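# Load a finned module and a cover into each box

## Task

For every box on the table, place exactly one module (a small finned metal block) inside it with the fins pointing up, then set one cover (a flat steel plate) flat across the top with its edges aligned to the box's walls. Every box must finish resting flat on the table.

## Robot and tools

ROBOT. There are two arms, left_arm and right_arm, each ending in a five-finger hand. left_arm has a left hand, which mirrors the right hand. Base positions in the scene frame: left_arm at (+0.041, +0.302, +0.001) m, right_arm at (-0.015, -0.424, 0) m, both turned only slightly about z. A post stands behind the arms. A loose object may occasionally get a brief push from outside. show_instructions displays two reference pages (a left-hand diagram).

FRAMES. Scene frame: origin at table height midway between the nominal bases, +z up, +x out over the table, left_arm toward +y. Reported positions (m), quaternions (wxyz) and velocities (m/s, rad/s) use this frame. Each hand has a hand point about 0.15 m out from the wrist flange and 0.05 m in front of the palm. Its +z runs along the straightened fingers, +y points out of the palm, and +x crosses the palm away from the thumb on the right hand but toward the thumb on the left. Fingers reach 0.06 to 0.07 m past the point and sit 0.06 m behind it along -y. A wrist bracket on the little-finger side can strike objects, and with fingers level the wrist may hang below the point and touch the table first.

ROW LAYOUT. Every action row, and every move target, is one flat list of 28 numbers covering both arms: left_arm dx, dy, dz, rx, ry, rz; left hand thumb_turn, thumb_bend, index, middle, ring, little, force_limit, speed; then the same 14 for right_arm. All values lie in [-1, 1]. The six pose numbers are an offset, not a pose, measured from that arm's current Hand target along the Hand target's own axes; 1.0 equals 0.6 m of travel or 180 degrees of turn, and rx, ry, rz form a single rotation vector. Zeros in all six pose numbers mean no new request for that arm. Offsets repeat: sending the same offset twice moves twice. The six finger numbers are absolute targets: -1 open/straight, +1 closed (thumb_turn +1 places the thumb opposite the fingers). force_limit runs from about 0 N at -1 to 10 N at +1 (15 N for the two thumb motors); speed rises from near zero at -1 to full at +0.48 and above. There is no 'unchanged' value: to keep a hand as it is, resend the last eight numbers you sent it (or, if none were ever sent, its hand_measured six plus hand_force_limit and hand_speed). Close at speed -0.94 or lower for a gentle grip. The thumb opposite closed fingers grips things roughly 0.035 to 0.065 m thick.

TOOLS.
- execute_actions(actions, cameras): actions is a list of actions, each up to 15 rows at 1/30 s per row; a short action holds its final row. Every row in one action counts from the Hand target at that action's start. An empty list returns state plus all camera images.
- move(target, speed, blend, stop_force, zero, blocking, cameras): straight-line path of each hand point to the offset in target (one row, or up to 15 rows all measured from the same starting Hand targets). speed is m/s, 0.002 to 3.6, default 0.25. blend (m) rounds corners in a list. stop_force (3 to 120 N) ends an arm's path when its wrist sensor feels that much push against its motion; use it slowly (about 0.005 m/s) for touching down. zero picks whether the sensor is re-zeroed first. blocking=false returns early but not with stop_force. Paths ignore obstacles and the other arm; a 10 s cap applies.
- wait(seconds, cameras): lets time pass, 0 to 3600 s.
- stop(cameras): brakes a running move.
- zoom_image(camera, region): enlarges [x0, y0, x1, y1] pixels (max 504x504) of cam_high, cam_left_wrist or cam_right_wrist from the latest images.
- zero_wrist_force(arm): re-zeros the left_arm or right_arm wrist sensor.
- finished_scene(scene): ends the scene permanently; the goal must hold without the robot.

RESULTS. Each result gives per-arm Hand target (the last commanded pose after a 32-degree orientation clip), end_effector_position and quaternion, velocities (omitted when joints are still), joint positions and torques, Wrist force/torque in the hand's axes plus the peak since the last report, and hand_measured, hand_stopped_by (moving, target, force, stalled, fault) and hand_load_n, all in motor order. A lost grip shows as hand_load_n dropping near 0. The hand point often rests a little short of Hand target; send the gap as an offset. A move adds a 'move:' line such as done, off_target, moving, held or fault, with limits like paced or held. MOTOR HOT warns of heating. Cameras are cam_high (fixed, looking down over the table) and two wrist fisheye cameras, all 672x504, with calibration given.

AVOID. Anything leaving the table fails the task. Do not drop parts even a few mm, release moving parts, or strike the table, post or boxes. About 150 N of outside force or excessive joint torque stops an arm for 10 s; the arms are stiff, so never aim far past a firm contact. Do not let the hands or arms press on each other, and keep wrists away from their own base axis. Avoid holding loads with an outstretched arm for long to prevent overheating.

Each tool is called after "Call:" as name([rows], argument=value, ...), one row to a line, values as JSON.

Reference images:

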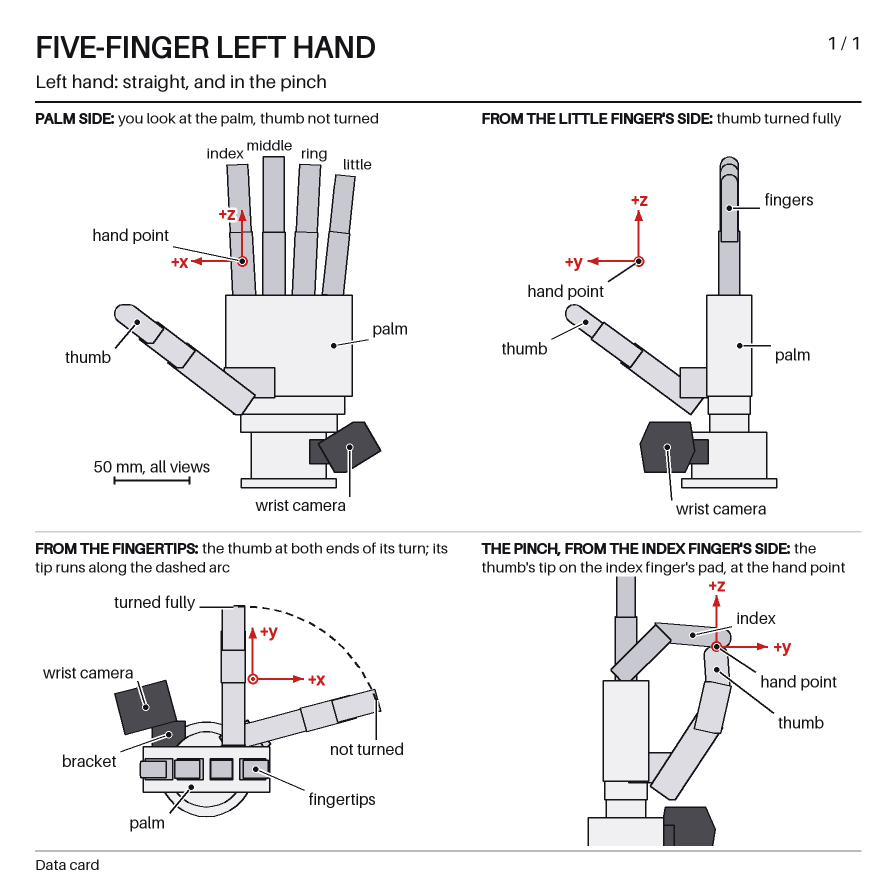

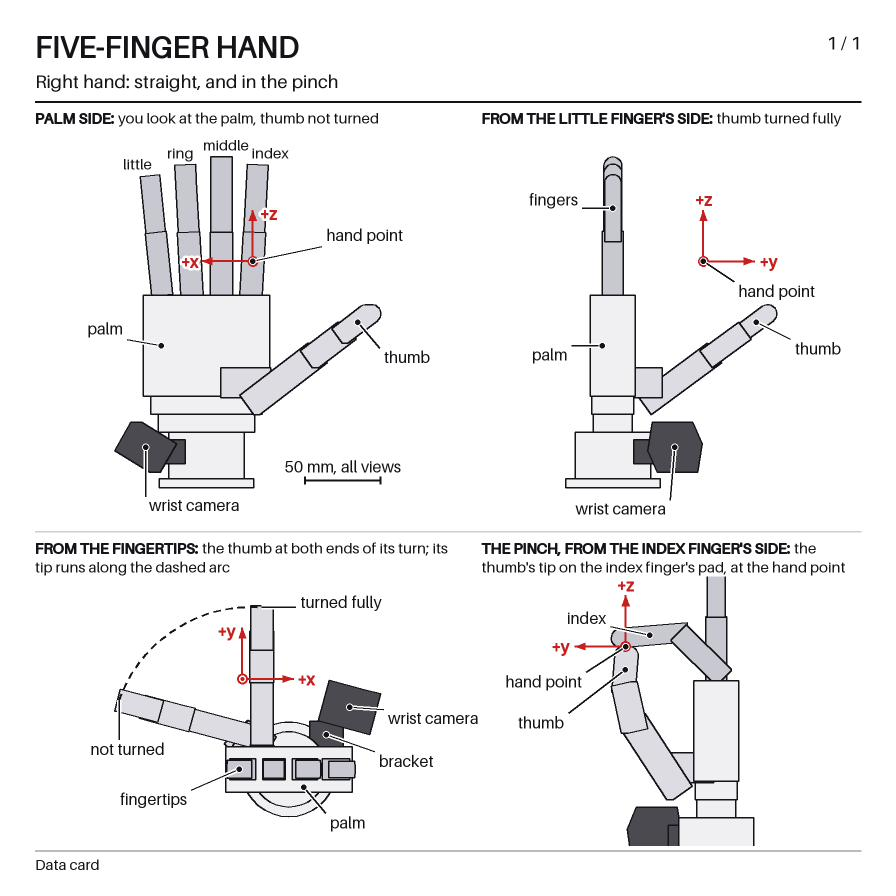

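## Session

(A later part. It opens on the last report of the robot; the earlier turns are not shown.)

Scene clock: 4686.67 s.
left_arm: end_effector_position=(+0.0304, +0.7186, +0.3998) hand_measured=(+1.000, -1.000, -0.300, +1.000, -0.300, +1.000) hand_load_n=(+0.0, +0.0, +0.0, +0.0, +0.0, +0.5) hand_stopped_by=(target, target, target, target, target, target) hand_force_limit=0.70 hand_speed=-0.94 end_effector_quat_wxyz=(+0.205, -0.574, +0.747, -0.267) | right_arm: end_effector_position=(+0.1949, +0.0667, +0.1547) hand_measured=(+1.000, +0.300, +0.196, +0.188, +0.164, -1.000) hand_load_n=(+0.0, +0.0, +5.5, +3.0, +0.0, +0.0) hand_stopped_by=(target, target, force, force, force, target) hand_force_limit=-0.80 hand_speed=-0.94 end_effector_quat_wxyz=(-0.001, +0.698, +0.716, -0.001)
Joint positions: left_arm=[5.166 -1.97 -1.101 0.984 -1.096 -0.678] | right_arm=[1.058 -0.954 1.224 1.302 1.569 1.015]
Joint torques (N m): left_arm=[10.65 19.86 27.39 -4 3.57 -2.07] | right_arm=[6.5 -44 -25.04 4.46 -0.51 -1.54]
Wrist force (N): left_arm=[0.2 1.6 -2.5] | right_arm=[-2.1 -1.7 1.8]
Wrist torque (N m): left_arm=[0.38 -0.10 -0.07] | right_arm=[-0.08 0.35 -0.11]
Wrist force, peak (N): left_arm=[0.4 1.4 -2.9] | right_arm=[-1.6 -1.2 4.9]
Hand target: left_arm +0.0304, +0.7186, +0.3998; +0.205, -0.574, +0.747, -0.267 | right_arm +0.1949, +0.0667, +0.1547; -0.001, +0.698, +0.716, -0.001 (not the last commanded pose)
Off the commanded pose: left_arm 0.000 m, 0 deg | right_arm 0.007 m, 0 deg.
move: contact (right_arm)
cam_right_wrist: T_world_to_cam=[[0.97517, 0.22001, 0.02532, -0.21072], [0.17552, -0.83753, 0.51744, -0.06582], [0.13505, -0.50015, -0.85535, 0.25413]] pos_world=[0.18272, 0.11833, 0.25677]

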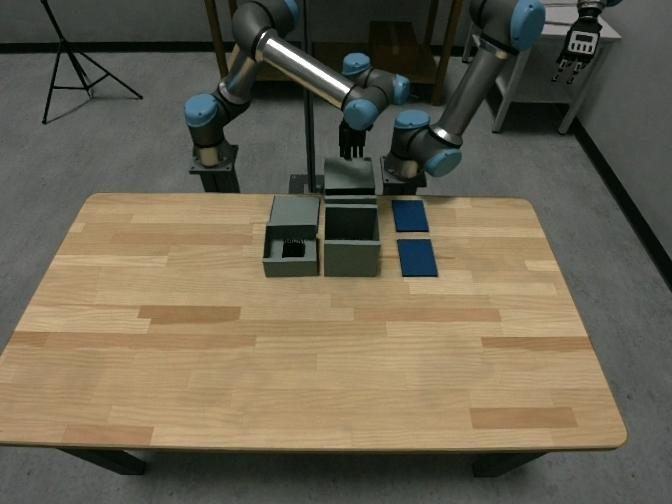

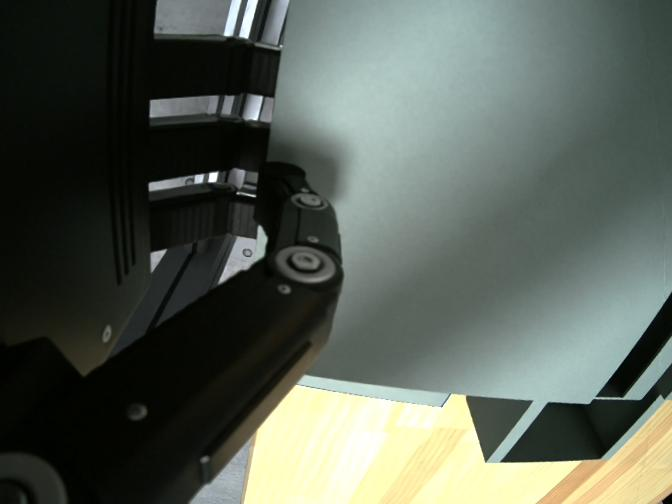

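Call:
execute_actions([
  [[0,0,0,0,0,0,1,-1,-0.3,1,-0.3,1,0.7,-0.94,0,0,0,0,0,0,1,0.3,0.08,0.08,0.08,-1,-0.8,-0.9]],
  [[0,0,0,0,0,0,1,-1,-0.3,1,-0.3,1,0.7,-0.94,0,0,0,0,0,0,1,0.3,0.08,0.08,0.08,-1,-0.8,-0.9]],
], cameras=["cam_right_wrist"])

Scene clock: 4710.07 s.
left_arm: end_effector_position=(+0.0304, +0.7186, +0.3998) hand_measured=(+1.000, -1.000, -0.300, +1.000, -0.300, +1.000) hand_load_n=(+0.0, +0.0, +0.0, +0.0, +0.0, +0.0) hand_stopped_by=(target, target, target, target, target, target) hand_force_limit=0.70 hand_speed=-0.94 end_effector_quat_wxyz=(+0.205, -0.574, +0.747, -0.267) | right_arm: end_effector_position=(+0.1949, +0.0667, +0.1547) hand_measured=(+1.000, +0.300, +0.080, +0.080, +0.080, -1.000) hand_load_n=(+0.0, +0.0, +0.0, +0.0, +0.0, +0.0) hand_stopped_by=(target, target, target, target, target, target) hand_force_limit=-0.80 hand_speed=-0.90 end_effector_quat_wxyz=(-0.001, +0.698, +0.716, -0.001)
Joint positions: left_arm=[5.166 -1.97 -1.101 0.984 -1.096 -0.678] | right_arm=[1.058 -0.954 1.224 1.302 1.569 1.015]
Joint torques (N m): left_arm=[10.89 20.72 26.75 -3.8 3.51 -2.03] | right_arm=[2.21 -36.63 -18.67 4.14 0.01 -1.66]
Wrist force (N): left_arm=[0.3 1.5 -2.8] | right_arm=[-1.7 -0.1 -0.7]
Wrist torque (N m): left_arm=[0.38 -0.13 -0.06] | right_arm=[0.03 0.31 -0.05]
Wrist force, peak (N): left_arm=[0.3 1.6 -2.9] | right_arm=[-2.3 -1.5 2.1]
Hand target: left_arm +0.0304, +0.7186, +0.3998; +0.205, -0.574, +0.747, -0.267 | right_arm +0.1949, +0.0667, +0.1547; -0.001, +0.698, +0.716, -0.001
Off the commanded pose: left_arm 0.000 m, 0 deg | right_arm 0.000 m, 0 deg.
Step readings (end_effector_position of left_arm | right_arm):
0: (+0.0304, +0.7186, +0.3998) | (+0.1949, +0.0667, +0.1547)
1: (+0.0304, +0.7186, +0.3998) | (+0.1949, +0.0667, +0.1547)
2: (+0.0304, +0.7186, +0.3998) | (+0.1949, +0.0667, +0.1547)
4: (+0.0304, +0.7186, +0.3998) | (+0.1949, +0.0667, +0.1547)
8: (+0.0304, +0.7186, +0.3998) | (+0.1949, +0.0667, +0.1547)
15: (+0.0304, +0.7186, +0.3998) | (+0.1949, +0.0667, +0.1547)
16: (+0.0304, +0.7186, +0.3998) | (+0.1949, +0.0667, +0.1547)
17: (+0.0304, +0.7186, +0.3998) | (+0.1949, +0.0667, +0.1547)
19: (+0.0304, +0.7186, +0.3998) | (+0.1949, +0.0667, +0.1547)
23: (+0.0304, +0.7186, +0.3998) | (+0.1949, +0.0667, +0.1547)
30: (+0.0304, +0.7186, +0.3998) | (+0.1949, +0.0667, +0.1547)
cam_right_wrist: T_world_to_cam=[[0.97517, 0.22001, 0.02532, -0.21072], [0.17552, -0.83753, 0.51744, -0.06582], [0.13505, -0.50015, -0.85535, 0.25413]] pos_world=[0.18272, 0.11833, 0.25677]

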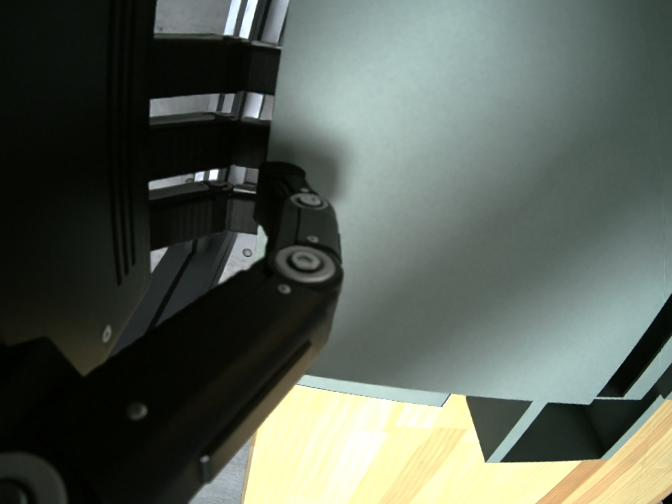

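Call:
move(target=[0,0,0,0,0,0,1,-1,-0.3,1,-0.3,1,0.7,-0.94,0,0,-0.005,0,0,0,1,0.3,0.08,0.08,0.08,-1,-0.8,-0.9], speed=0.005)

Call:
execute_actions([
  [[0,0,0,0,0,0,1,-1,-0.3,1,-0.3,1,0.7,-0.94,0,0,0,0,0,0,1,0.0,0.08,0.08,0.08,-1,-0.8,-0.8]],
  [[0,0,0,0,0,0,1,-1,-0.3,1,-0.3,1,0.7,-0.94,0,0,0,0,0,0,1,-1,0.08,0.08,0.08,-1,-0.8,-0.5]],
], cameras=["cam_right_wrist"])

Scene clock: 4725.83 s.
left_arm: end_effector_position=(+0.0304, +0.7186, +0.3998) hand_measured=(+1.000, -1.000, -0.300, +1.000, -0.300, +1.000) hand_load_n=(+0.0, +0.0, +0.0, +0.0, +0.0, +0.0) hand_stopped_by=(target, target, target, target, target, target) hand_force_limit=0.70 hand_speed=-0.94 end_effector_quat_wxyz=(+0.205, -0.574, +0.747, -0.267) | right_arm: end_effector_position=(+0.1949, +0.0667, +0.1576) hand_measured=(+1.000, +0.300, +0.080, +0.080, +0.080, -1.000) hand_load_n=(+0.0, +0.0, +0.0, +0.0, +0.0, +0.0) hand_stopped_by=(target, target, target, target, target, target) hand_force_limit=-0.80 hand_speed=-0.90 end_effector_quat_wxyz=(-0.001, +0.698, +0.716, -0.001)
Joint positions: left_arm=[5.166 -1.97 -1.101 0.984 -1.096 -0.678] | right_arm=[1.058 -0.956 1.22 1.308 1.569 1.015]
Joint torques (N m): left_arm=[10.13 20.06 26.92 -3.84 3.32 -1.97] | right_arm=[-5.28 -44.15 -24.87 4.57 0.58 -2.16]
Wrist force (N): left_arm=[0.3 1.4 -2.8] | right_arm=[-1.6 -0.7 2.3]
Wrist torque (N m): left_arm=[0.38 -0.12 -0.06] | right_arm=[-0.13 0.25 -0.06]
Wrist force, peak (N): left_arm=[0.1 1.7 -2.9] | right_arm=[-2.0 -0.6 2.3]
Hand target: left_arm +0.0304, +0.7186, +0.3998; +0.205, -0.574, +0.747, -0.267 | right_arm +0.1949, +0.0667, +0.1577; -0.001, +0.698, +0.716, -0.001
Off the commanded pose: left_arm 0.000 m, 0 deg | right_arm 0.000 m, 0 deg.
move: done

Scene clock: 4728.20 s.
left_arm: end_effector_position=(+0.0304, +0.7186, +0.3998) hand_measured=(+1.000, -1.000, -0.300, +1.000, -0.300, +1.000) hand_load_n=(+0.0, +0.0, +0.0, +0.0, +0.0, +0.0) hand_stopped_by=(target, target, target, target, target, target) hand_force_limit=0.70 hand_speed=-0.94 end_effector_quat_wxyz=(+0.205, -0.574, +0.747, -0.267) | right_arm: end_effector_position=(+0.1949, +0.0667, +0.1577) hand_measured=(+1.000, -1.000, +0.080, +0.080, +0.080, -1.000) hand_load_n=(+0.0, +0.0, +0.0, +0.0, +0.0, +0.0) hand_stopped_by=(target, target, target, target, target, target) hand_force_limit=-0.80 hand_speed=-0.50 end_effector_quat_wxyz=(-0.001, +0.698, +0.716, -0.001)
Joint positions: left_arm=[5.166 -1.97 -1.101 0.984 -1.096 -0.678] | right_arm=[1.058 -0.956 1.22 1.308 1.569 1.015]
Joint torques (N m): left_arm=[10.53 20.74 27.38 -3.91 3.42 -1.94] | right_arm=[-6.9 -44.73 -23.04 4.18 0.87 -2.15]
Wrist force (N): left_arm=[0.2 1.5 -2.4] | right_arm=[-1.8 -0.8 2.3]
Wrist torque (N m): left_arm=[0.35 -0.11 -0.07] | right_arm=[-0.13 0.27 -0.07]
Wrist force, peak (N): left_arm=[0.1 1.7 -2.8] | right_arm=[-2.1 -0.6 2.4]
Hand target: left_arm +0.0304, +0.7186, +0.3998; +0.205, -0.574, +0.747, -0.267 | right_arm +0.1949, +0.0667, +0.1577; -0.001, +0.698, +0.716, -0.001
Off the commanded pose: left_arm 0.000 m, 0 deg | right_arm 0.000 m, 0 deg.
Step readings (end_effector_position of left_arm | right_arm):
0: (+0.0304, +0.7186, +0.3998) | (+0.1949, +0.0667, +0.1576)
1: (+0.0304, +0.7186, +0.3998) | (+0.1949, +0.0667, +0.1576)
2: (+0.0304, +0.7186, +0.3998) | (+0.1949, +0.0667, +0.1577)
4: (+0.0304, +0.7186, +0.3998) | (+0.1949, +0.0667, +0.1577)
8: (+0.0304, +0.7186, +0.3998) | (+0.1949, +0.0667, +0.1577)
15: (+0.0304, +0.7186, +0.3998) | (+0.1949, +0.0667, +0.1577)
16: (+0.0304, +0.7186, +0.3998) | (+0.1949, +0.0667, +0.1577)
17: (+0.0304, +0.7186, +0.3998) | (+0.1949, +0.0667, +0.1577)
19: (+0.0304, +0.7186, +0.3998) | (+0.1949, +0.0667, +0.1577)
23: (+0.0304, +0.7186, +0.3998) | (+0.1949, +0.0667, +0.1577)
30: (+0.0304, +0.7186, +0.3998) | (+0.1949, +0.0667, +0.1577)
cam_right_wrist: T_world_to_cam=[[0.97517, 0.22001, 0.02532, -0.2108], [0.17552, -0.83753, 0.51744, -0.06737], [0.13505, -0.50015, -0.85535, 0.2567]] pos_world=[0.18272, 0.11833, 0.25977]

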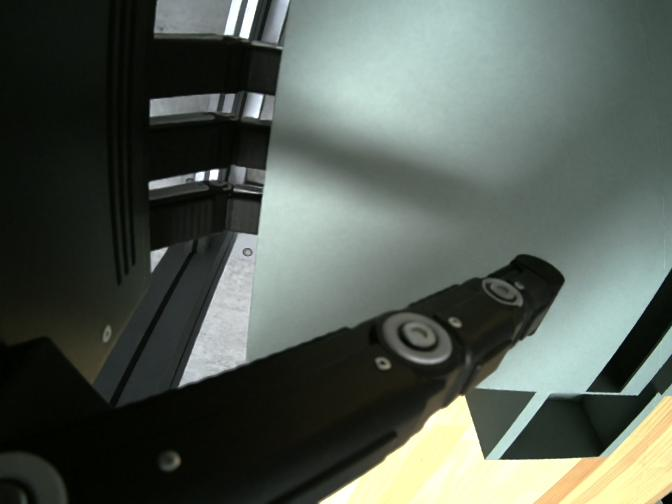

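Call:
move([
  [0,0,0,0,0,0,1,-1,-0.3,1,-0.3,1,0.7,-0.94,0,0,0.0045,0,0,0,1,-1,0.08,0.08,0.08,-1,-0.8,-0.5],
  [0,0,0,0,0,0,1,-1,-0.3,1,-0.3,1,0.7,-0.94,0,-0.1,0.0045,0,0,0,1,-1,0.08,0.08,0.08,-1,-0.8,-0.5],
  [0,0,0,0,0,0,1,-1,-0.3,1,-0.3,1,0.7,-0.94,0,-0.1,-0.11,0,0,0,1,-1,-1,-1,-1,-1,-0.8,0.2],
], speed=[0.01,0.05,0.15], cameras=["cam_high","cam_right_wrist"])

Call:
zoom_image(camera="cam_high", region=[310, 145, 390, 225])

Scene clock: 4768.70 s.
left_arm: end_effector_position=(+0.0304, +0.7186, +0.3998) hand_measured=(+1.000, -1.000, -0.300, +1.000, -0.300, +1.000) hand_load_n=(+0.0, -0.5, +0.0, +0.0, +0.0, +0.0) hand_stopped_by=(target, target, target, target, target, target) hand_force_limit=0.70 hand_speed=-0.94 end_effector_quat_wxyz=(+0.205, -0.574, +0.747, -0.267) | right_arm: end_effector_position=(+0.1351, +0.0652, +0.2238) hand_measured=(+1.000, -1.000, -1.000, -1.000, -1.000, -1.000) hand_load_n=(+0.0, +0.0, +0.0, +0.0, +0.0, +0.0) hand_stopped_by=(target, target, target, target, target, target) hand_force_limit=-0.80 hand_speed=0.20 end_effector_quat_wxyz=(-0.001, +0.698, +0.716, -0.001)
Joint positions: left_arm=[5.166 -1.97 -1.101 0.984 -1.096 -0.678] | right_arm=[1.16 -1.028 1.162 1.437 1.569 1.117]
Joint torques (N m): left_arm=[10 20.57 27.05 -3.91 3.05 -1.87] | right_arm=[-8.51 -31.26 -25.22 4.21 0.8 1.61]
Wrist force (N): left_arm=[0.2 1.5 -2.4] | right_arm=[-1.8 -0.6 2.3]
Wrist torque (N m): left_arm=[0.36 -0.09 -0.07] | right_arm=[-0.12 0.27 -0.18]
Wrist force, peak (N): left_arm=[0.2 1.6 -3.0] | right_arm=[-1.6 -0.7 3.2]
Hand target: left_arm +0.0304, +0.7186, +0.3998; +0.205, -0.574, +0.747, -0.267 | right_arm +0.1351, +0.0652, +0.2238; -0.001, +0.698, +0.716, -0.001
Off the commanded pose: left_arm 0.000 m, 0 deg | right_arm 0.000 m, 0 deg.
move: done
cam_right_wrist: T_world_to_cam=[[0.97517, 0.22001, 0.02532, -0.1537], [0.17552, -0.83753, 0.51744, -0.0924], [0.13505, -0.50015, -0.85535, 0.32053]] pos_world=[0.12282, 0.11674, 0.32587]

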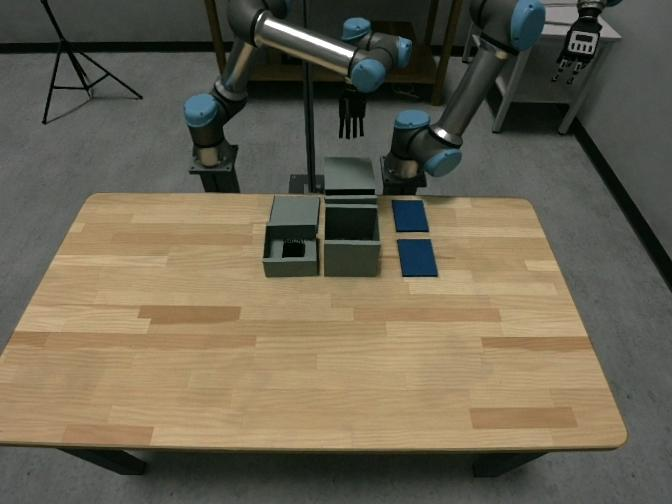

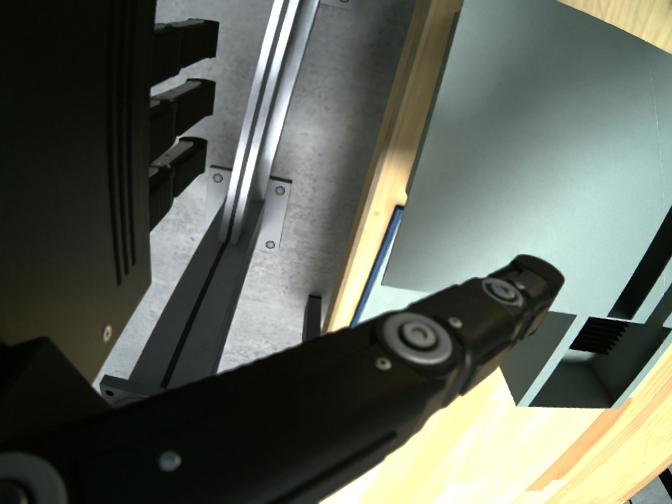

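Scaled by 6.300 from the camera's image (finer frame: 960x720).

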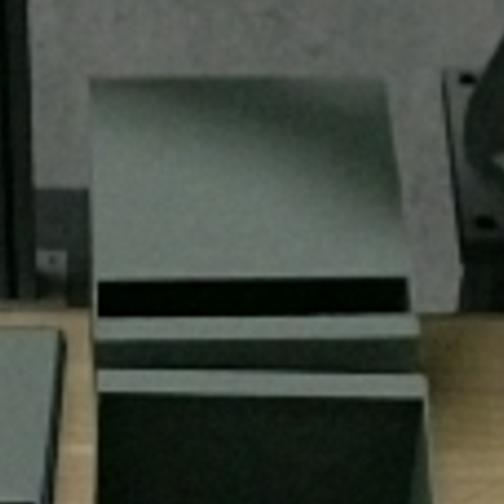

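Call:
move(target=[0,0,0,0,0,0,1,-1,-0.3,1,-0.3,1,0.7,-0.94,-0.0358,0.1357,0.0268,0,0,-0.0025,1,-1,-1,-1,-1,-1,-0.8,0.2], speed=0.06, cameras=["cam_right_wrist"])

Scene clock: 4804.47 s.
left_arm: end_effector_position=(+0.0304, +0.7186, +0.3998) hand_measured=(+1.000, -1.000, -0.300, +1.000, -0.300, +1.000) hand_load_n=(+0.0, -0.5, +0.0, +0.0, +0.0, +0.0) hand_stopped_by=(target, target, target, target, target, target) hand_force_limit=0.70 hand_speed=-0.94 end_effector_quat_wxyz=(+0.205, -0.574, +0.747, -0.267) | right_arm: end_effector_position=(+0.2169, +0.0458, +0.2075) hand_measured=(+1.000, -1.000, -1.000, -1.000, -1.000, -1.000) hand_load_n=(+0.0, +0.0, +0.0, +0.0, +0.0, +0.0) hand_stopped_by=(target, target, target, target, target, target) hand_force_limit=-0.80 hand_speed=0.20 end_effector_quat_wxyz=(-0.001, +0.695, +0.719, -0.001)
Joint positions: left_arm=[5.166 -1.97 -1.101 0.984 -1.096 -0.678] | right_arm=[1 -1.019 1.19 1.4 1.569 0.95]
Joint torques (N m): left_arm=[9.9 20.65 26.58 -3.72 3.08 -1.92] | right_arm=[-6.91 -30.53 -24.52 0.21 -1.06 -2.34]
Wrist force (N): left_arm=[0.2 1.5 -2.5] | right_arm=[-1.7 -0.7 2.2]
Wrist torque (N m): left_arm=[0.36 -0.10 -0.06] | right_arm=[-0.13 0.26 -0.06]
Wrist force, peak (N): left_arm=[0.3 1.7 -2.9] | right_arm=[-2.2 -0.5 2.4]
Hand target: left_arm +0.0304, +0.7186, +0.3998; +0.205, -0.574, +0.747, -0.267 | right_arm +0.2170, +0.0458, +0.2076; -0.001, +0.695, +0.719, -0.001
Off the commanded pose: left_arm 0.000 m, 0 deg | right_arm 0.000 m, 0 deg.
move: done
cam_right_wrist: T_world_to_cam=[[0.97343, 0.2276, 0.02528, -0.22878], [0.18203, -0.83603, 0.51761, -0.11611], [0.13894, -0.49925, -0.85524, 0.28493]] pos_world=[0.20425, 0.09725, 0.30957]

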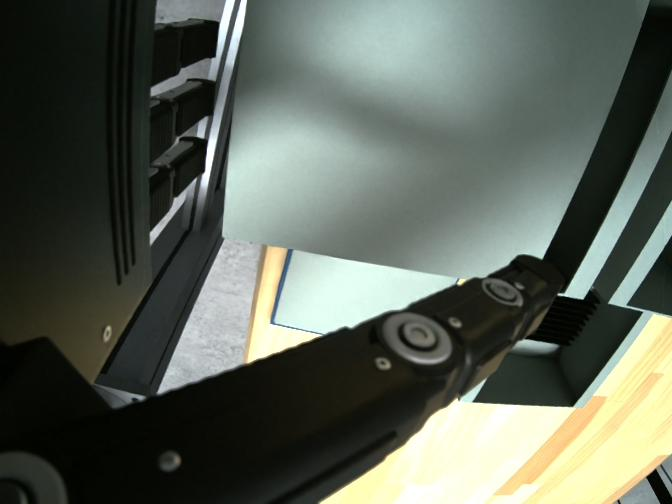

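Call:
move(target=[0,0,0,0,0,0,1,-1,-0.3,1,-0.3,1,0.7,-0.94,0,0.0767,0,0,0,0,1,-1,-1,-1,-1,-1,-0.8,0.2], speed=0.012, stop_force=3, cameras=["cam_high","cam_right_wrist"])

Call:
zoom_image(camera="cam_high", region=[310, 145, 390, 225])

Scene clock: 4816.63 s.
left_arm: end_effector_position=(+0.0304, +0.7186, +0.3998) hand_measured=(+1.000, -1.000, -0.300, +1.000, -0.300, +1.000) hand_load_n=(+0.0, +0.0, +0.0, +0.0, +0.0, +0.0) hand_stopped_by=(target, target, target, target, target, target) hand_force_limit=0.70 hand_speed=-0.94 end_effector_quat_wxyz=(+0.205, -0.574, +0.747, -0.267) | right_arm: end_effector_position=(+0.2630, +0.0473, +0.2075) hand_measured=(+1.000, -1.000, -1.000, -1.000, -1.000, -1.000) hand_load_n=(+0.0, +0.0, +0.0, +0.0, +0.0, +0.0) hand_stopped_by=(target, target, target, target, target, target) hand_force_limit=-0.80 hand_speed=0.20 end_effector_quat_wxyz=(-0.001, +0.695, +0.719, -0.001)
Joint positions: left_arm=[5.166 -1.97 -1.101 0.984 -1.096 -0.678] | right_arm=[0.93 -0.971 1.114 1.429 1.569 0.879]
Joint torques (N m): left_arm=[9.48 19.99 26.76 -3.74 2.81 -1.72] | right_arm=[-8.69 -31.77 -24.84 3.92 1.06 -2.26]
Wrist force (N): left_arm=[0.4 1.4 -2.5] | right_arm=[-1.6 -1.8 1.5]
Wrist torque (N m): left_arm=[0.36 -0.13 -0.05] | right_arm=[-0.08 0.27 -0.10]
Wrist force, peak (N): left_arm=[0.3 1.7 -2.9] | right_arm=[-2.5 -2.0 1.7]
Hand target: left_arm +0.0304, +0.7186, +0.3998; +0.205, -0.574, +0.747, -0.267 | right_arm +0.2630, +0.0473, +0.2075; -0.001, +0.695, +0.719, -0.001
Off the commanded pose: left_arm 0.000 m, 0 deg | right_arm 0.000 m, 0 deg.
move: done
cam_right_wrist: T_world_to_cam=[[0.97343, 0.22759, 0.02531, -0.274], [0.18202, -0.8361, 0.51749, -0.1232], [0.13894, -0.49913, -0.85531, 0.27928]] pos_world=[0.25035, 0.09875, 0.30956]

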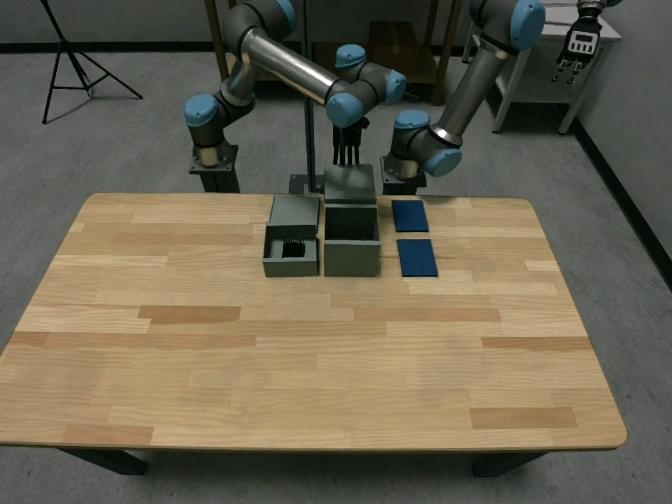

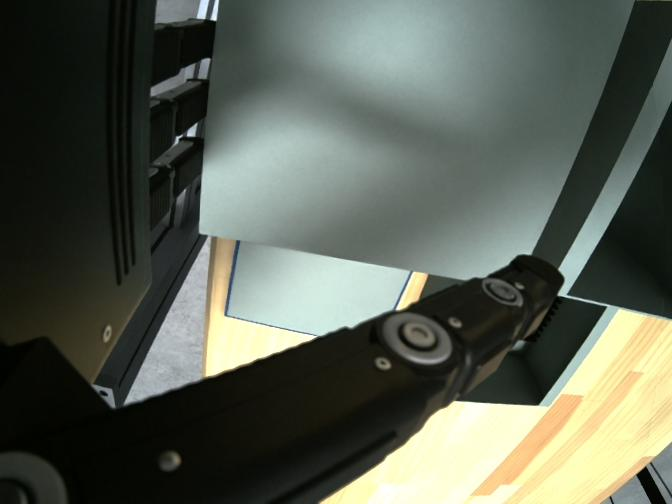

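Scaled by 6.300 from the camera's image (finer frame: 960x720).

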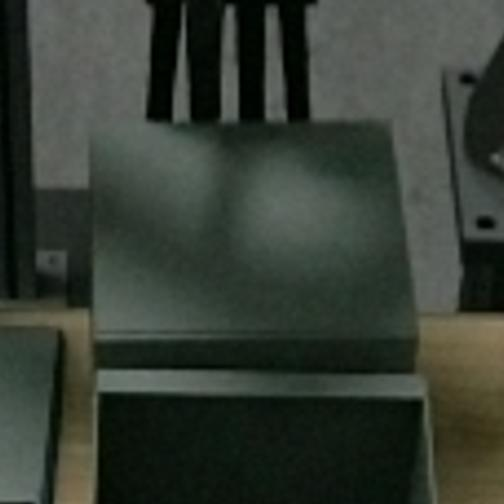

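Call:
move(target=[0,0,0,0,0,0,1,-1,-0.3,1,-0.3,1,0.7,-0.94,0,0.0083,0,0,0,0,1,-1,-1,-1,-1,-1,-0.8,0.2], speed=0.006, stop_force=3.2, zero=false, cameras=["cam_high","cam_right_wrist"])

Call:
zoom_image(camera="cam_high", region=[310, 145, 390, 225])

Scene clock: 4827.60 s.
left_arm: end_effector_position=(+0.0304, +0.7186, +0.3998) hand_measured=(+1.000, -1.000, -0.300, +1.000, -0.300, +1.000) hand_load_n=(+0.0, +0.0, +0.0, +0.0, +0.0, +0.0) hand_stopped_by=(target, target, target, target, target, target) hand_force_limit=0.70 hand_speed=-0.94 end_effector_quat_wxyz=(+0.205, -0.574, +0.747, -0.267) | right_arm: end_effector_position=(+0.2668, +0.0475, +0.2075) hand_measured=(+1.000, -1.000, -1.000, -1.000, -1.000, -1.000) hand_load_n=(+0.0, +0.0, +0.0, +0.0, +0.0, +0.0) hand_stopped_by=(target, target, target, target, target, target) hand_force_limit=-0.80 hand_speed=0.20 end_effector_quat_wxyz=(-0.001, +0.695, +0.719, -0.001)
Joint positions: left_arm=[5.166 -1.97 -1.101 0.984 -1.096 -0.678] | right_arm=[0.924 -0.966 1.106 1.432 1.569 0.874]
Joint torques (N m): left_arm=[9.22 20.41 26.56 -3.66 2.69 -1.85] | right_arm=[7.76 -44.79 -11.75 0.22 1.25 2.2]
Wrist force (N): left_arm=[0.3 1.6 -2.7] | right_arm=[-1.8 -0.3 2.0]
Wrist torque (N m): left_arm=[0.40 -0.12 -0.06] | right_arm=[0.01 0.29 -0.07]
Wrist force, peak (N): left_arm=[0.2 1.6 -2.9] | right_arm=[-1.6 -5.9 2.0]
Hand target: left_arm +0.0304, +0.7186, +0.3998; +0.205, -0.574, +0.747, -0.267 | right_arm +0.2668, +0.0475, +0.2075; -0.001, +0.695, +0.719, -0.001 (not the last commanded pose)
Off the commanded pose: left_arm 0.000 m, 0 deg | right_arm 0.001 m, 0 deg.
move: contact (right_arm)
cam_right_wrist: T_world_to_cam=[[0.97343, 0.22759, 0.02531, -0.27784], [0.18202, -0.8361, 0.51749, -0.12369], [0.13894, -0.49913, -0.85531, 0.27875]] pos_world=[0.25425, 0.09895, 0.30946]

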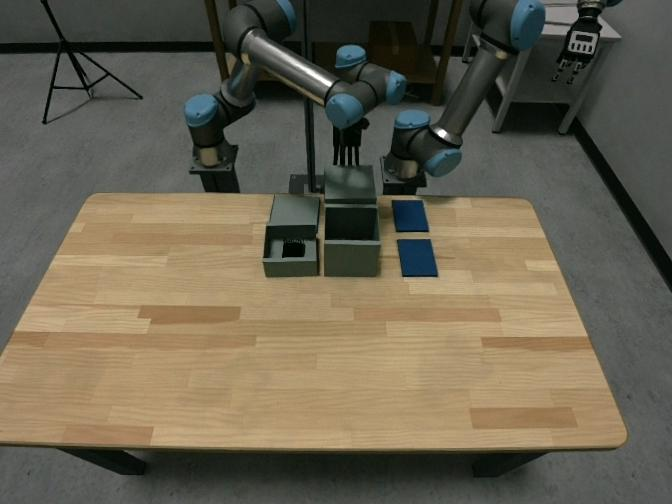

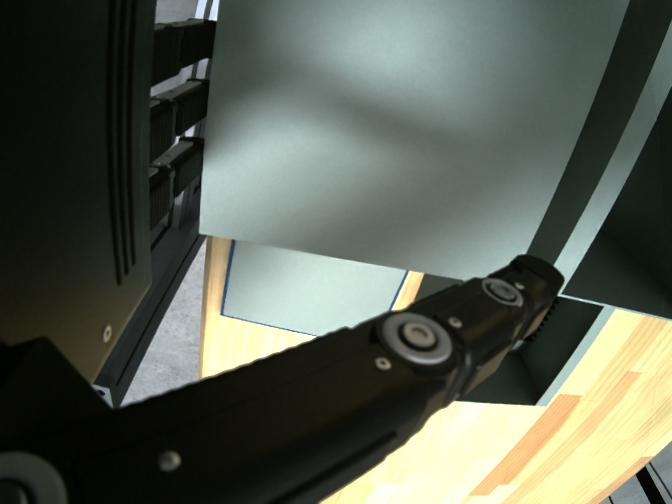

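Scaled by 6.300 from the camera's image (finer frame: 960x720).

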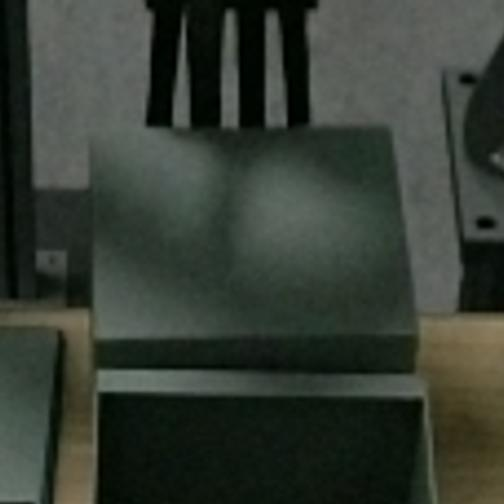

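Call:
move([
  [0,0,0,0,0,0,1,-1,-0.3,1,-0.3,1,0.7,-0.94,0,-0.05,0,0,0,0,1,-1,-1,-1,-1,-1,-0.8,0.2],
  [0,0,0,0,0,0,1,-1,-0.3,1,-0.3,1,0.7,-0.94,0,-0.05,-0.0875,0,0,0,1,-1,-1,0.2,0.2,0.2,-0.8,0.2],
  [0,0,0,0,0,0,1,-1,-0.3,1,-0.3,1,0.7,-0.94,-0.1137,0.0349,-0.0875,0,0,0.505,1,-1,-1,0.2,0.2,0.2,-0.8,0.2],
  [0,0,0,0,0,0,1,-1,-0.3,1,-0.3,1,0.7,-0.94,-0.2198,0.0147,-0.0875,0,0,-0.9894,1,-1,-1,0.2,0.2,0.2,-0.8,0.2],
], speed=[0.08,0.15,0.4,0.4], blend=[0.002,0.005,0.03,0], cameras=["cam_high","cam_right_wrist"])

Scene clock: 4870.10 s.
left_arm: end_effector_position=(+0.0304, +0.7186, +0.3998) hand_measured=(+1.000, -1.000, -0.300, +1.000, -0.300, +1.000) hand_load_n=(+0.0, +0.0, +0.0, +0.0, +0.0, +0.0) hand_stopped_by=(target, target, target, target, target, target) hand_force_limit=0.70 hand_speed=-0.94 end_effector_quat_wxyz=(+0.205, -0.574, +0.747, -0.267) | right_arm: end_effector_position=(+0.2801, -0.0841, +0.2599) hand_measured=(+1.000, -1.000, -1.000, +0.200, +0.200, +0.200) hand_load_n=(+0.0, +0.0, +0.0, +0.0, +0.0, +0.5) hand_stopped_by=(target, target, target, target, target, target) hand_force_limit=-0.80 hand_speed=0.20 end_effector_quat_wxyz=(+0.001, +0.707, -0.707, -0.001)
Joint positions: left_arm=[5.166 -1.97 -1.101 0.984 -1.096 -0.678] | right_arm=[0.444 -1.179 1.296 1.455 1.57 3.569]
Joint torques (N m): left_arm=[8.58 20.38 26.66 -3.67 2.41 -1.62] | right_arm=[-8.94 -37 -10.71 0.41 1.35 2.38]
Wrist force (N): left_arm=[0.2 1.5 -2.6] | right_arm=[-1.7 -0.4 2.3]
Wrist torque (N m): left_arm=[0.38 -0.11 -0.07] | right_arm=[-0.05 0.24 -0.16]
Wrist force, peak (N): left_arm=[0.3 1.6 -3.0] | right_arm=[-1.9 -0.6 2.8]
Hand target: left_arm +0.0304, +0.7186, +0.3998; +0.205, -0.574, +0.747, -0.267 | right_arm +0.2801, -0.0841, +0.2599; +0.001, +0.707, -0.707, -0.001
Off the commanded pose: left_arm 0.000 m, 0 deg | right_arm 0.000 m, 0 deg.
move: done; blend cut to 0 m at target 2
cam_right_wrist: T_world_to_cam=[[-0.98032, -0.19529, 0.02876, 0.24868], [-0.15242, 0.84144, 0.51841, -0.02876], [-0.12545, 0.50382, -0.85465, 0.41434]] pos_world=[0.29138, -0.13599, 0.36187]

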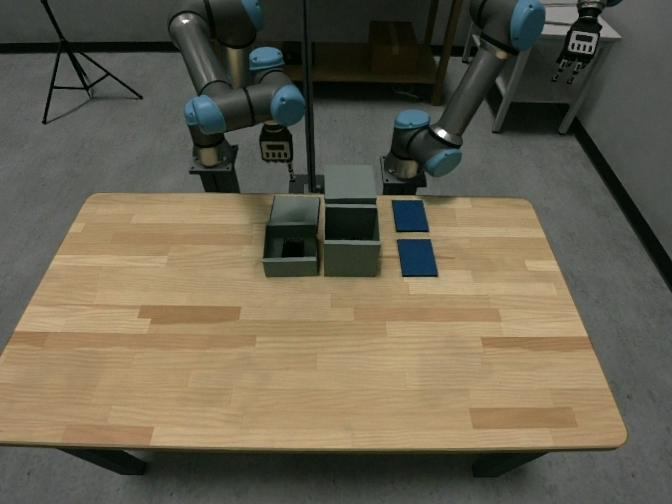

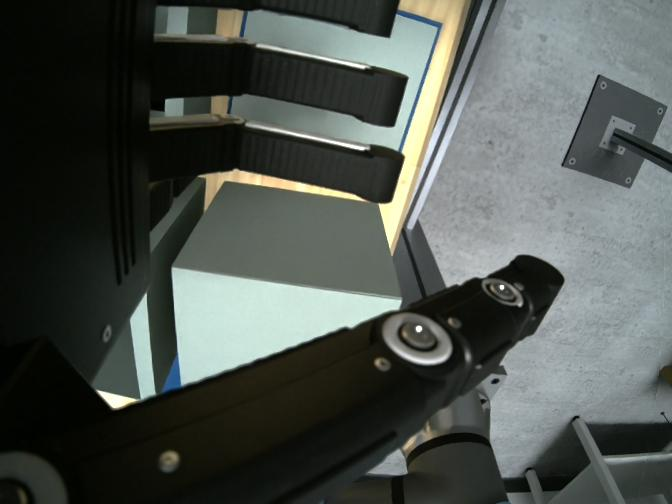

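Call:
move(target=[0,0,0,0,0,0,1,-1,-0.3,1,-0.3,1,0.7,-0.94,0,0,0.2833,0,0,0,1,-1,-1,0.2,0.2,0.2,-0.8,0.2], speed=0.15)

Call:
move(target=[0,0,0,0,0,0,1,-1,-0.3,1,-0.3,1,0.7,-0.94,0,0,0.035,0,0,0,1,-1,-1,0.2,0.2,0.2,-0.8,0.2], speed=0.005, stop_force=3, cameras=["cam_high","cam_right_wrist"])

Scene clock: 4877.83 s.
left_arm: end_effector_position=(+0.0304, +0.7186, +0.3998) hand_measured=(+1.000, -1.000, -0.300, +1.000, -0.300, +1.000) hand_load_n=(+0.0, +0.0, +0.0, +0.0, +0.0, +0.0) hand_stopped_by=(target, target, target, target, target, target) hand_force_limit=0.70 hand_speed=-0.94 end_effector_quat_wxyz=(+0.205, -0.574, +0.747, -0.267) | right_arm: end_effector_position=(+0.2798, -0.0840, +0.0900) hand_measured=(+1.000, -1.000, -1.000, +0.200, +0.200, +0.200) hand_load_n=(+0.0, +0.0, +0.0, +0.5, +0.0, +0.5) hand_stopped_by=(target, target, target, target, target, target) hand_force_limit=-0.80 hand_speed=0.20 end_effector_quat_wxyz=(+0.001, +0.707, -0.707, -0.001)
Joint positions: left_arm=[5.166 -1.97 -1.101 0.984 -1.096 -0.678] | right_arm=[0.445 -1.054 1.567 1.059 1.57 3.569]
Joint torques (N m): left_arm=[8.54 20.49 27.14 -3.71 2.36 -1.51] | right_arm=[7.7 -26.9 -9.19 0.34 -1.37 2.01]
Wrist force (N): left_arm=[0.3 1.5 -2.6] | right_arm=[-1.8 -0.3 2.1]
Wrist torque (N m): left_arm=[0.36 -0.12 -0.06] | right_arm=[-0.03 0.27 -0.17]
Wrist force, peak (N): left_arm=[0.4 1.5 -2.9] | right_arm=[-2.0 -0.2 3.1]
Hand target: left_arm +0.0304, +0.7186, +0.3998; +0.205, -0.574, +0.747, -0.267 | right_arm +0.2798, -0.0840, +0.0899; +0.001, +0.707, -0.707, -0.001
Off the commanded pose: left_arm 0.000 m, 0 deg | right_arm 0.000 m, 0 deg.
move: done

Scene clock: 4881.40 s.
left_arm: end_effector_position=(+0.0304, +0.7186, +0.3998) hand_measured=(+1.000, -1.000, -0.300, +1.000, -0.300, +1.000) hand_load_n=(+0.0, +0.0, +0.0, +0.0, +0.0, +0.0) hand_stopped_by=(target, target, target, target, target, target) hand_force_limit=0.70 hand_speed=-0.94 end_effector_quat_wxyz=(+0.205, -0.574, +0.747, -0.267) | right_arm: end_effector_position=(+0.2798, -0.0840, +0.0777) hand_measured=(+1.000, -1.000, -1.000, +0.200, +0.200, +0.200) hand_load_n=(+0.0, +0.0, +0.0, +0.5, +0.0, +0.0) hand_stopped_by=(target, target, target, target, target, target) hand_force_limit=-0.80 hand_speed=0.20 end_effector_quat_wxyz=(+0.001, +0.707, -0.707, -0.001)
Joint positions: left_arm=[5.166 -1.97 -1.101 0.984 -1.096 -0.678] | right_arm=[0.445 -1.04 1.58 1.032 1.57 3.569]
Joint torques (N m): left_arm=[7.77 20.76 26.63 -3.61 2.14 -1.55] | right_arm=[7.12 -37.98 -20.6 4.01 -1.02 2.11]
Wrist force (N): left_arm=[0.3 1.6 -2.4] | right_arm=[-1.9 -0.4 -1.8]
Wrist torque (N m): left_arm=[0.39 -0.12 -0.07] | right_arm=[0.22 0.32 -0.17]
Wrist force, peak (N): left_arm=[0.3 1.5 -3.0] | right_arm=[-1.9 -0.8 -4.4]
Hand target: left_arm +0.0304, +0.7186, +0.3998; +0.205, -0.574, +0.747, -0.267 | right_arm +0.2798, -0.0840, +0.0777; +0.001, +0.707, -0.707, -0.001 (not the last commanded pose)
Off the commanded pose: left_arm 0.000 m, 0 deg | right_arm 0.009 m, 0 deg.
move: contact (right_arm)
cam_right_wrist: T_world_to_cam=[[-0.98037, -0.19508, 0.02878, 0.25366], [-0.15223, 0.84149, 0.51839, 0.06561], [-0.12535, 0.50383, -0.85466, 0.25856]] pos_world=[0.29108, -0.13599, 0.17967]

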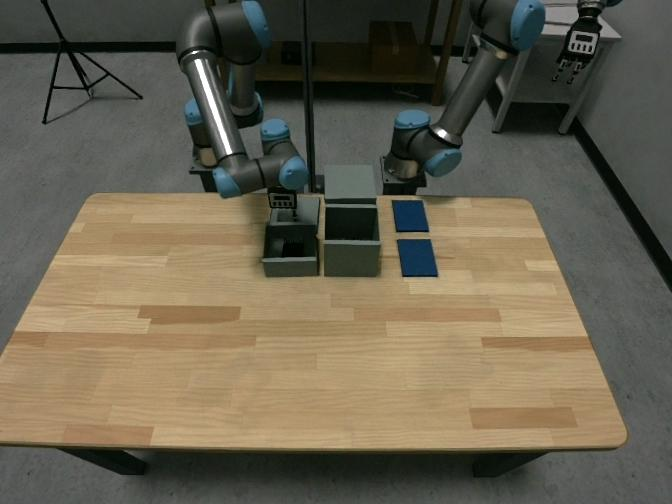

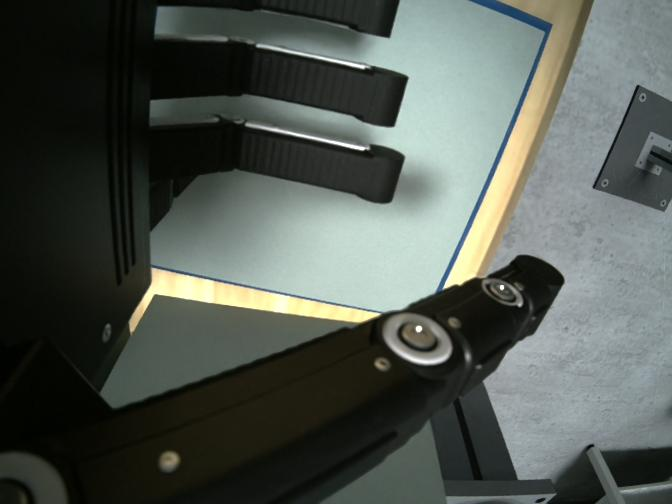

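Call:
move([
  [0,0,0,0,0,0,1,-1,-0.3,1,-0.3,1,0.7,-0.94,0,0,-0.0455,0,0,0,1,-1,-1,0.2,0.2,0.2,-0.8,0.2],
  [0,0,0,0,0,0,1,-1,-0.3,1,-0.3,1,0.7,-0.94,0,-0.0603,-0.0455,0,0,0,1,-1,-1,0.2,0.2,0.2,-0.8,0.2],
], speed=[0.05,0.08], blend=[0.003,0])

Call:
move(target=[0,0,0,0,0,0,1,-1,-0.3,1,-0.3,1,0.7,-0.94,0,0,0.0463,0,0,0,1,-1,-1,0.2,0.2,0.2,-0.8,0.2], speed=0.012, stop_force=3, cameras=["cam_high","cam_right_wrist"])

Scene clock: 4903.07 s.
left_arm: end_effector_position=(+0.0304, +0.7186, +0.3998) hand_measured=(+1.000, -1.000, -0.300, +1.000, -0.300, +1.000) hand_load_n=(+0.0, +0.0, +0.0, +0.0, +0.0, +0.0) hand_stopped_by=(target, target, target, target, target, target) hand_force_limit=0.70 hand_speed=-0.94 end_effector_quat_wxyz=(+0.205, -0.574, +0.747, -0.267) | right_arm: end_effector_position=(+0.3160, -0.0840, +0.1049) hand_measured=(+1.000, -1.000, -1.000, +0.200, +0.200, +0.200) hand_load_n=(+0.0, +0.0, +0.0, +0.0, +0.0, +0.0) hand_stopped_by=(target, target, target, target, target, target) hand_force_limit=-0.80 hand_speed=0.20 end_effector_quat_wxyz=(+0.001, +0.707, -0.707, -0.001)
Joint positions: left_arm=[5.166 -1.97 -1.101 0.984 -1.096 -0.678] | right_arm=[0.414 -1.01 1.452 1.13 1.57 3.538]
Joint torques (N m): left_arm=[7.33 21 26.38 -3.63 2.07 -1.51] | right_arm=[-8.05 -28.8 -21.96 4.56 0.55 -2.23]
Wrist force (N): left_arm=[0.2 1.7 -2.7] | right_arm=[-1.3 -0.2 2.3]
Wrist torque (N m): left_arm=[0.41 -0.10 -0.08] | right_arm=[-0.03 0.19 -0.03]
Wrist force, peak (N): left_arm=[0.2 1.7 -2.9] | right_arm=[-1.5 -0.4 2.6]
Hand target: left_arm +0.0304, +0.7186, +0.3998; +0.205, -0.574, +0.747, -0.267 | right_arm +0.3160, -0.0840, +0.1049; +0.001, +0.707, -0.707, -0.001
Off the commanded pose: left_arm 0.000 m, 0 deg | right_arm 0.000 m, 0 deg.
move: done

Scene clock: 4906.20 s.
left_arm: end_effector_position=(+0.0304, +0.7186, +0.3998) hand_measured=(+1.000, -1.000, -0.300, +1.000, -0.300, +1.000) hand_load_n=(+0.0, +0.0, +0.0, +0.0, +0.0, +0.0) hand_stopped_by=(target, target, target, target, target, target) hand_force_limit=0.70 hand_speed=-0.94 end_effector_quat_wxyz=(+0.205, -0.574, +0.747, -0.267) | right_arm: end_effector_position=(+0.3160, -0.0840, +0.0771) hand_measured=(+1.000, -1.000, -1.000, +0.200, +0.200, +0.200) hand_load_n=(+0.5, +0.0, +0.0, +0.0, +0.0, +0.0) hand_stopped_by=(target, target, target, target, target, target) hand_force_limit=-0.80 hand_speed=0.20 end_effector_quat_wxyz=(+0.001, +0.707, -0.707, -0.001)
Joint positions: left_arm=[5.166 -1.97 -1.101 0.984 -1.096 -0.678] | right_arm=[0.414 -0.98 1.482 1.07 1.57 3.538]
Joint torques (N m): left_arm=[7.93 20.79 26.86 -3.42 2.14 -1.54] | right_arm=[6.63 -28.75 -8.05 0.31 0.86 1.45]
Wrist force (N): left_arm=[0.1 1.4 -2.8] | right_arm=[-1.6 -0.1 2.2]
Wrist torque (N m): left_arm=[0.37 -0.09 -0.07] | right_arm=[-0.01 0.22 -0.04]
Wrist force, peak (N): left_arm=[0.1 1.7 -2.8] | right_arm=[-1.9 -0.2 2.5]
Hand target: left_arm +0.0304, +0.7186, +0.3998; +0.205, -0.574, +0.747, -0.267 | right_arm +0.3160, -0.0840, +0.0771; +0.001, +0.707, -0.707, -0.001
Off the commanded pose: left_arm 0.000 m, 0 deg | right_arm 0.000 m, 0 deg.
move: done
cam_right_wrist: T_world_to_cam=[[-0.98037, -0.19508, 0.02878, 0.28917], [-0.15223, 0.84149, 0.51839, 0.07143], [-0.12535, 0.50383, -0.85466, 0.26259]] pos_world=[0.32728, -0.13599, 0.17907]

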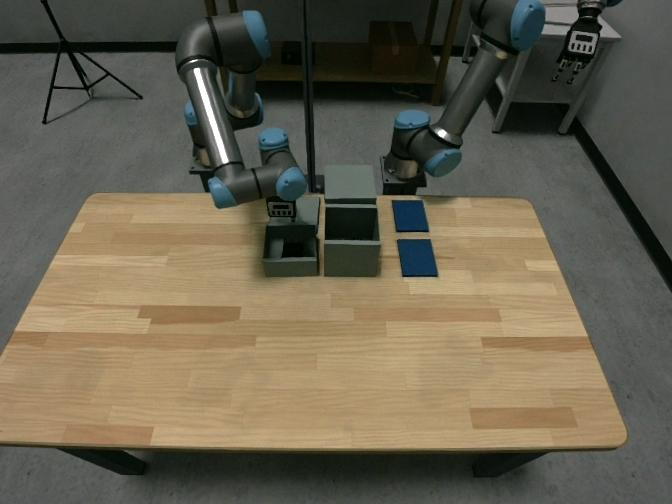

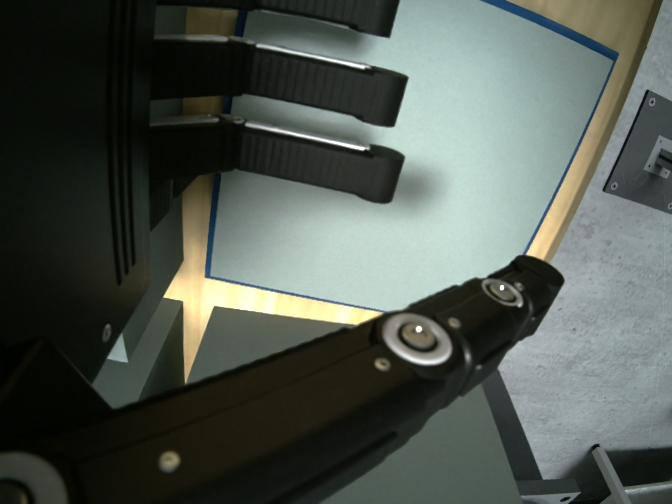

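Call:
move(target=[0,0,0,0,0,0,1,-1,-0.3,1,-0.3,1,0.7,-0.94,0,0.05,0,0,0,0,1,-1,-1,0.2,0.2,0.2,-0.8,0.2], speed=0.01, stop_force=8, zero=false, cameras=["cam_high","cam_right_wrist"])

Scene clock: 4921.23 s.
left_arm: end_effector_position=(+0.0304, +0.7186, +0.3998) hand_measured=(+1.000, -1.000, -0.300, +1.000, -0.300, +1.000) hand_load_n=(+0.0, +0.0, +0.0, +0.5, +0.0, +0.0) hand_stopped_by=(target, target, target, target, target, target) hand_force_limit=0.70 hand_speed=-0.94 end_effector_quat_wxyz=(+0.205, -0.574, +0.747, -0.267) | right_arm: end_effector_position=(+0.2860, -0.0840, +0.0772) hand_measured=(+1.000, -1.000, -1.000, +0.200, +0.200, +0.200) hand_load_n=(+0.0, +0.0, +0.0, +0.0, +0.0, +0.0) hand_stopped_by=(target, target, target, target, target, target) hand_force_limit=-0.80 hand_speed=0.20 end_effector_quat_wxyz=(+0.001, +0.707, -0.707, -0.001)
Joint positions: left_arm=[5.166 -1.97 -1.101 0.984 -1.096 -0.678] | right_arm=[0.439 -1.029 1.564 1.038 1.57 3.564]
Joint torques (N m): left_arm=[6.46 20.78 26.96 -3.57 1.85 -1.4] | right_arm=[7.85 -39.26 -7.83 0.48 -1.43 1.9]
Wrist force (N): left_arm=[0.1 1.5 -2.6] | right_arm=[-1.6 -2.4 0.2]
Wrist torque (N m): left_arm=[0.37 -0.09 -0.07] | right_arm=[0.03 0.22 -0.18]
Wrist force, peak (N): left_arm=[0.3 1.4 -3.0] | right_arm=[-2.1 -3.0 0.0]
Hand target: left_arm +0.0304, +0.7186, +0.3998; +0.205, -0.574, +0.747, -0.267 | right_arm +0.2860, -0.0840, +0.0772; +0.001, +0.707, -0.707, -0.001
Off the commanded pose: left_arm 0.000 m, 0 deg | right_arm 0.000 m, 0 deg.
move: done
cam_right_wrist: T_world_to_cam=[[-0.98037, -0.19508, 0.02878, 0.25976], [-0.15223, 0.84149, 0.51839, 0.06681], [-0.12535, 0.50383, -0.85466, 0.25891]] pos_world=[0.29728, -0.13599, 0.17917]

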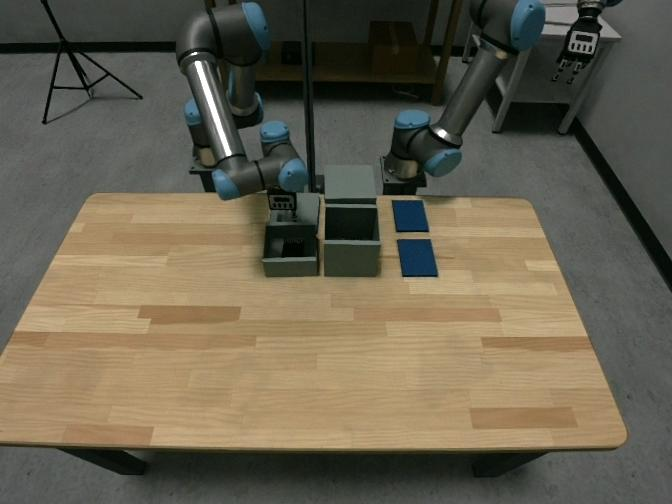

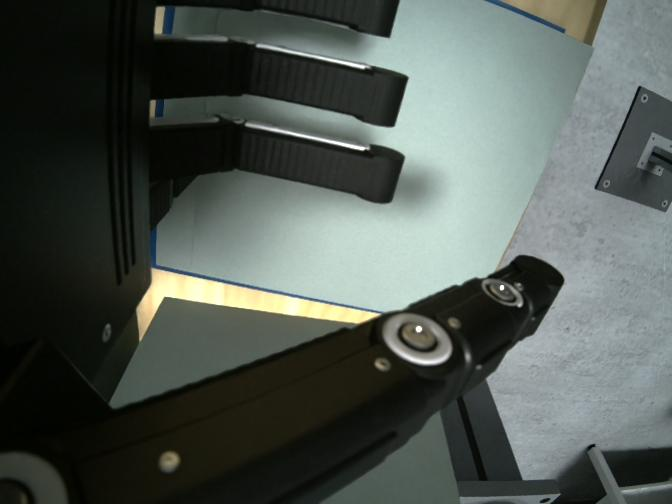

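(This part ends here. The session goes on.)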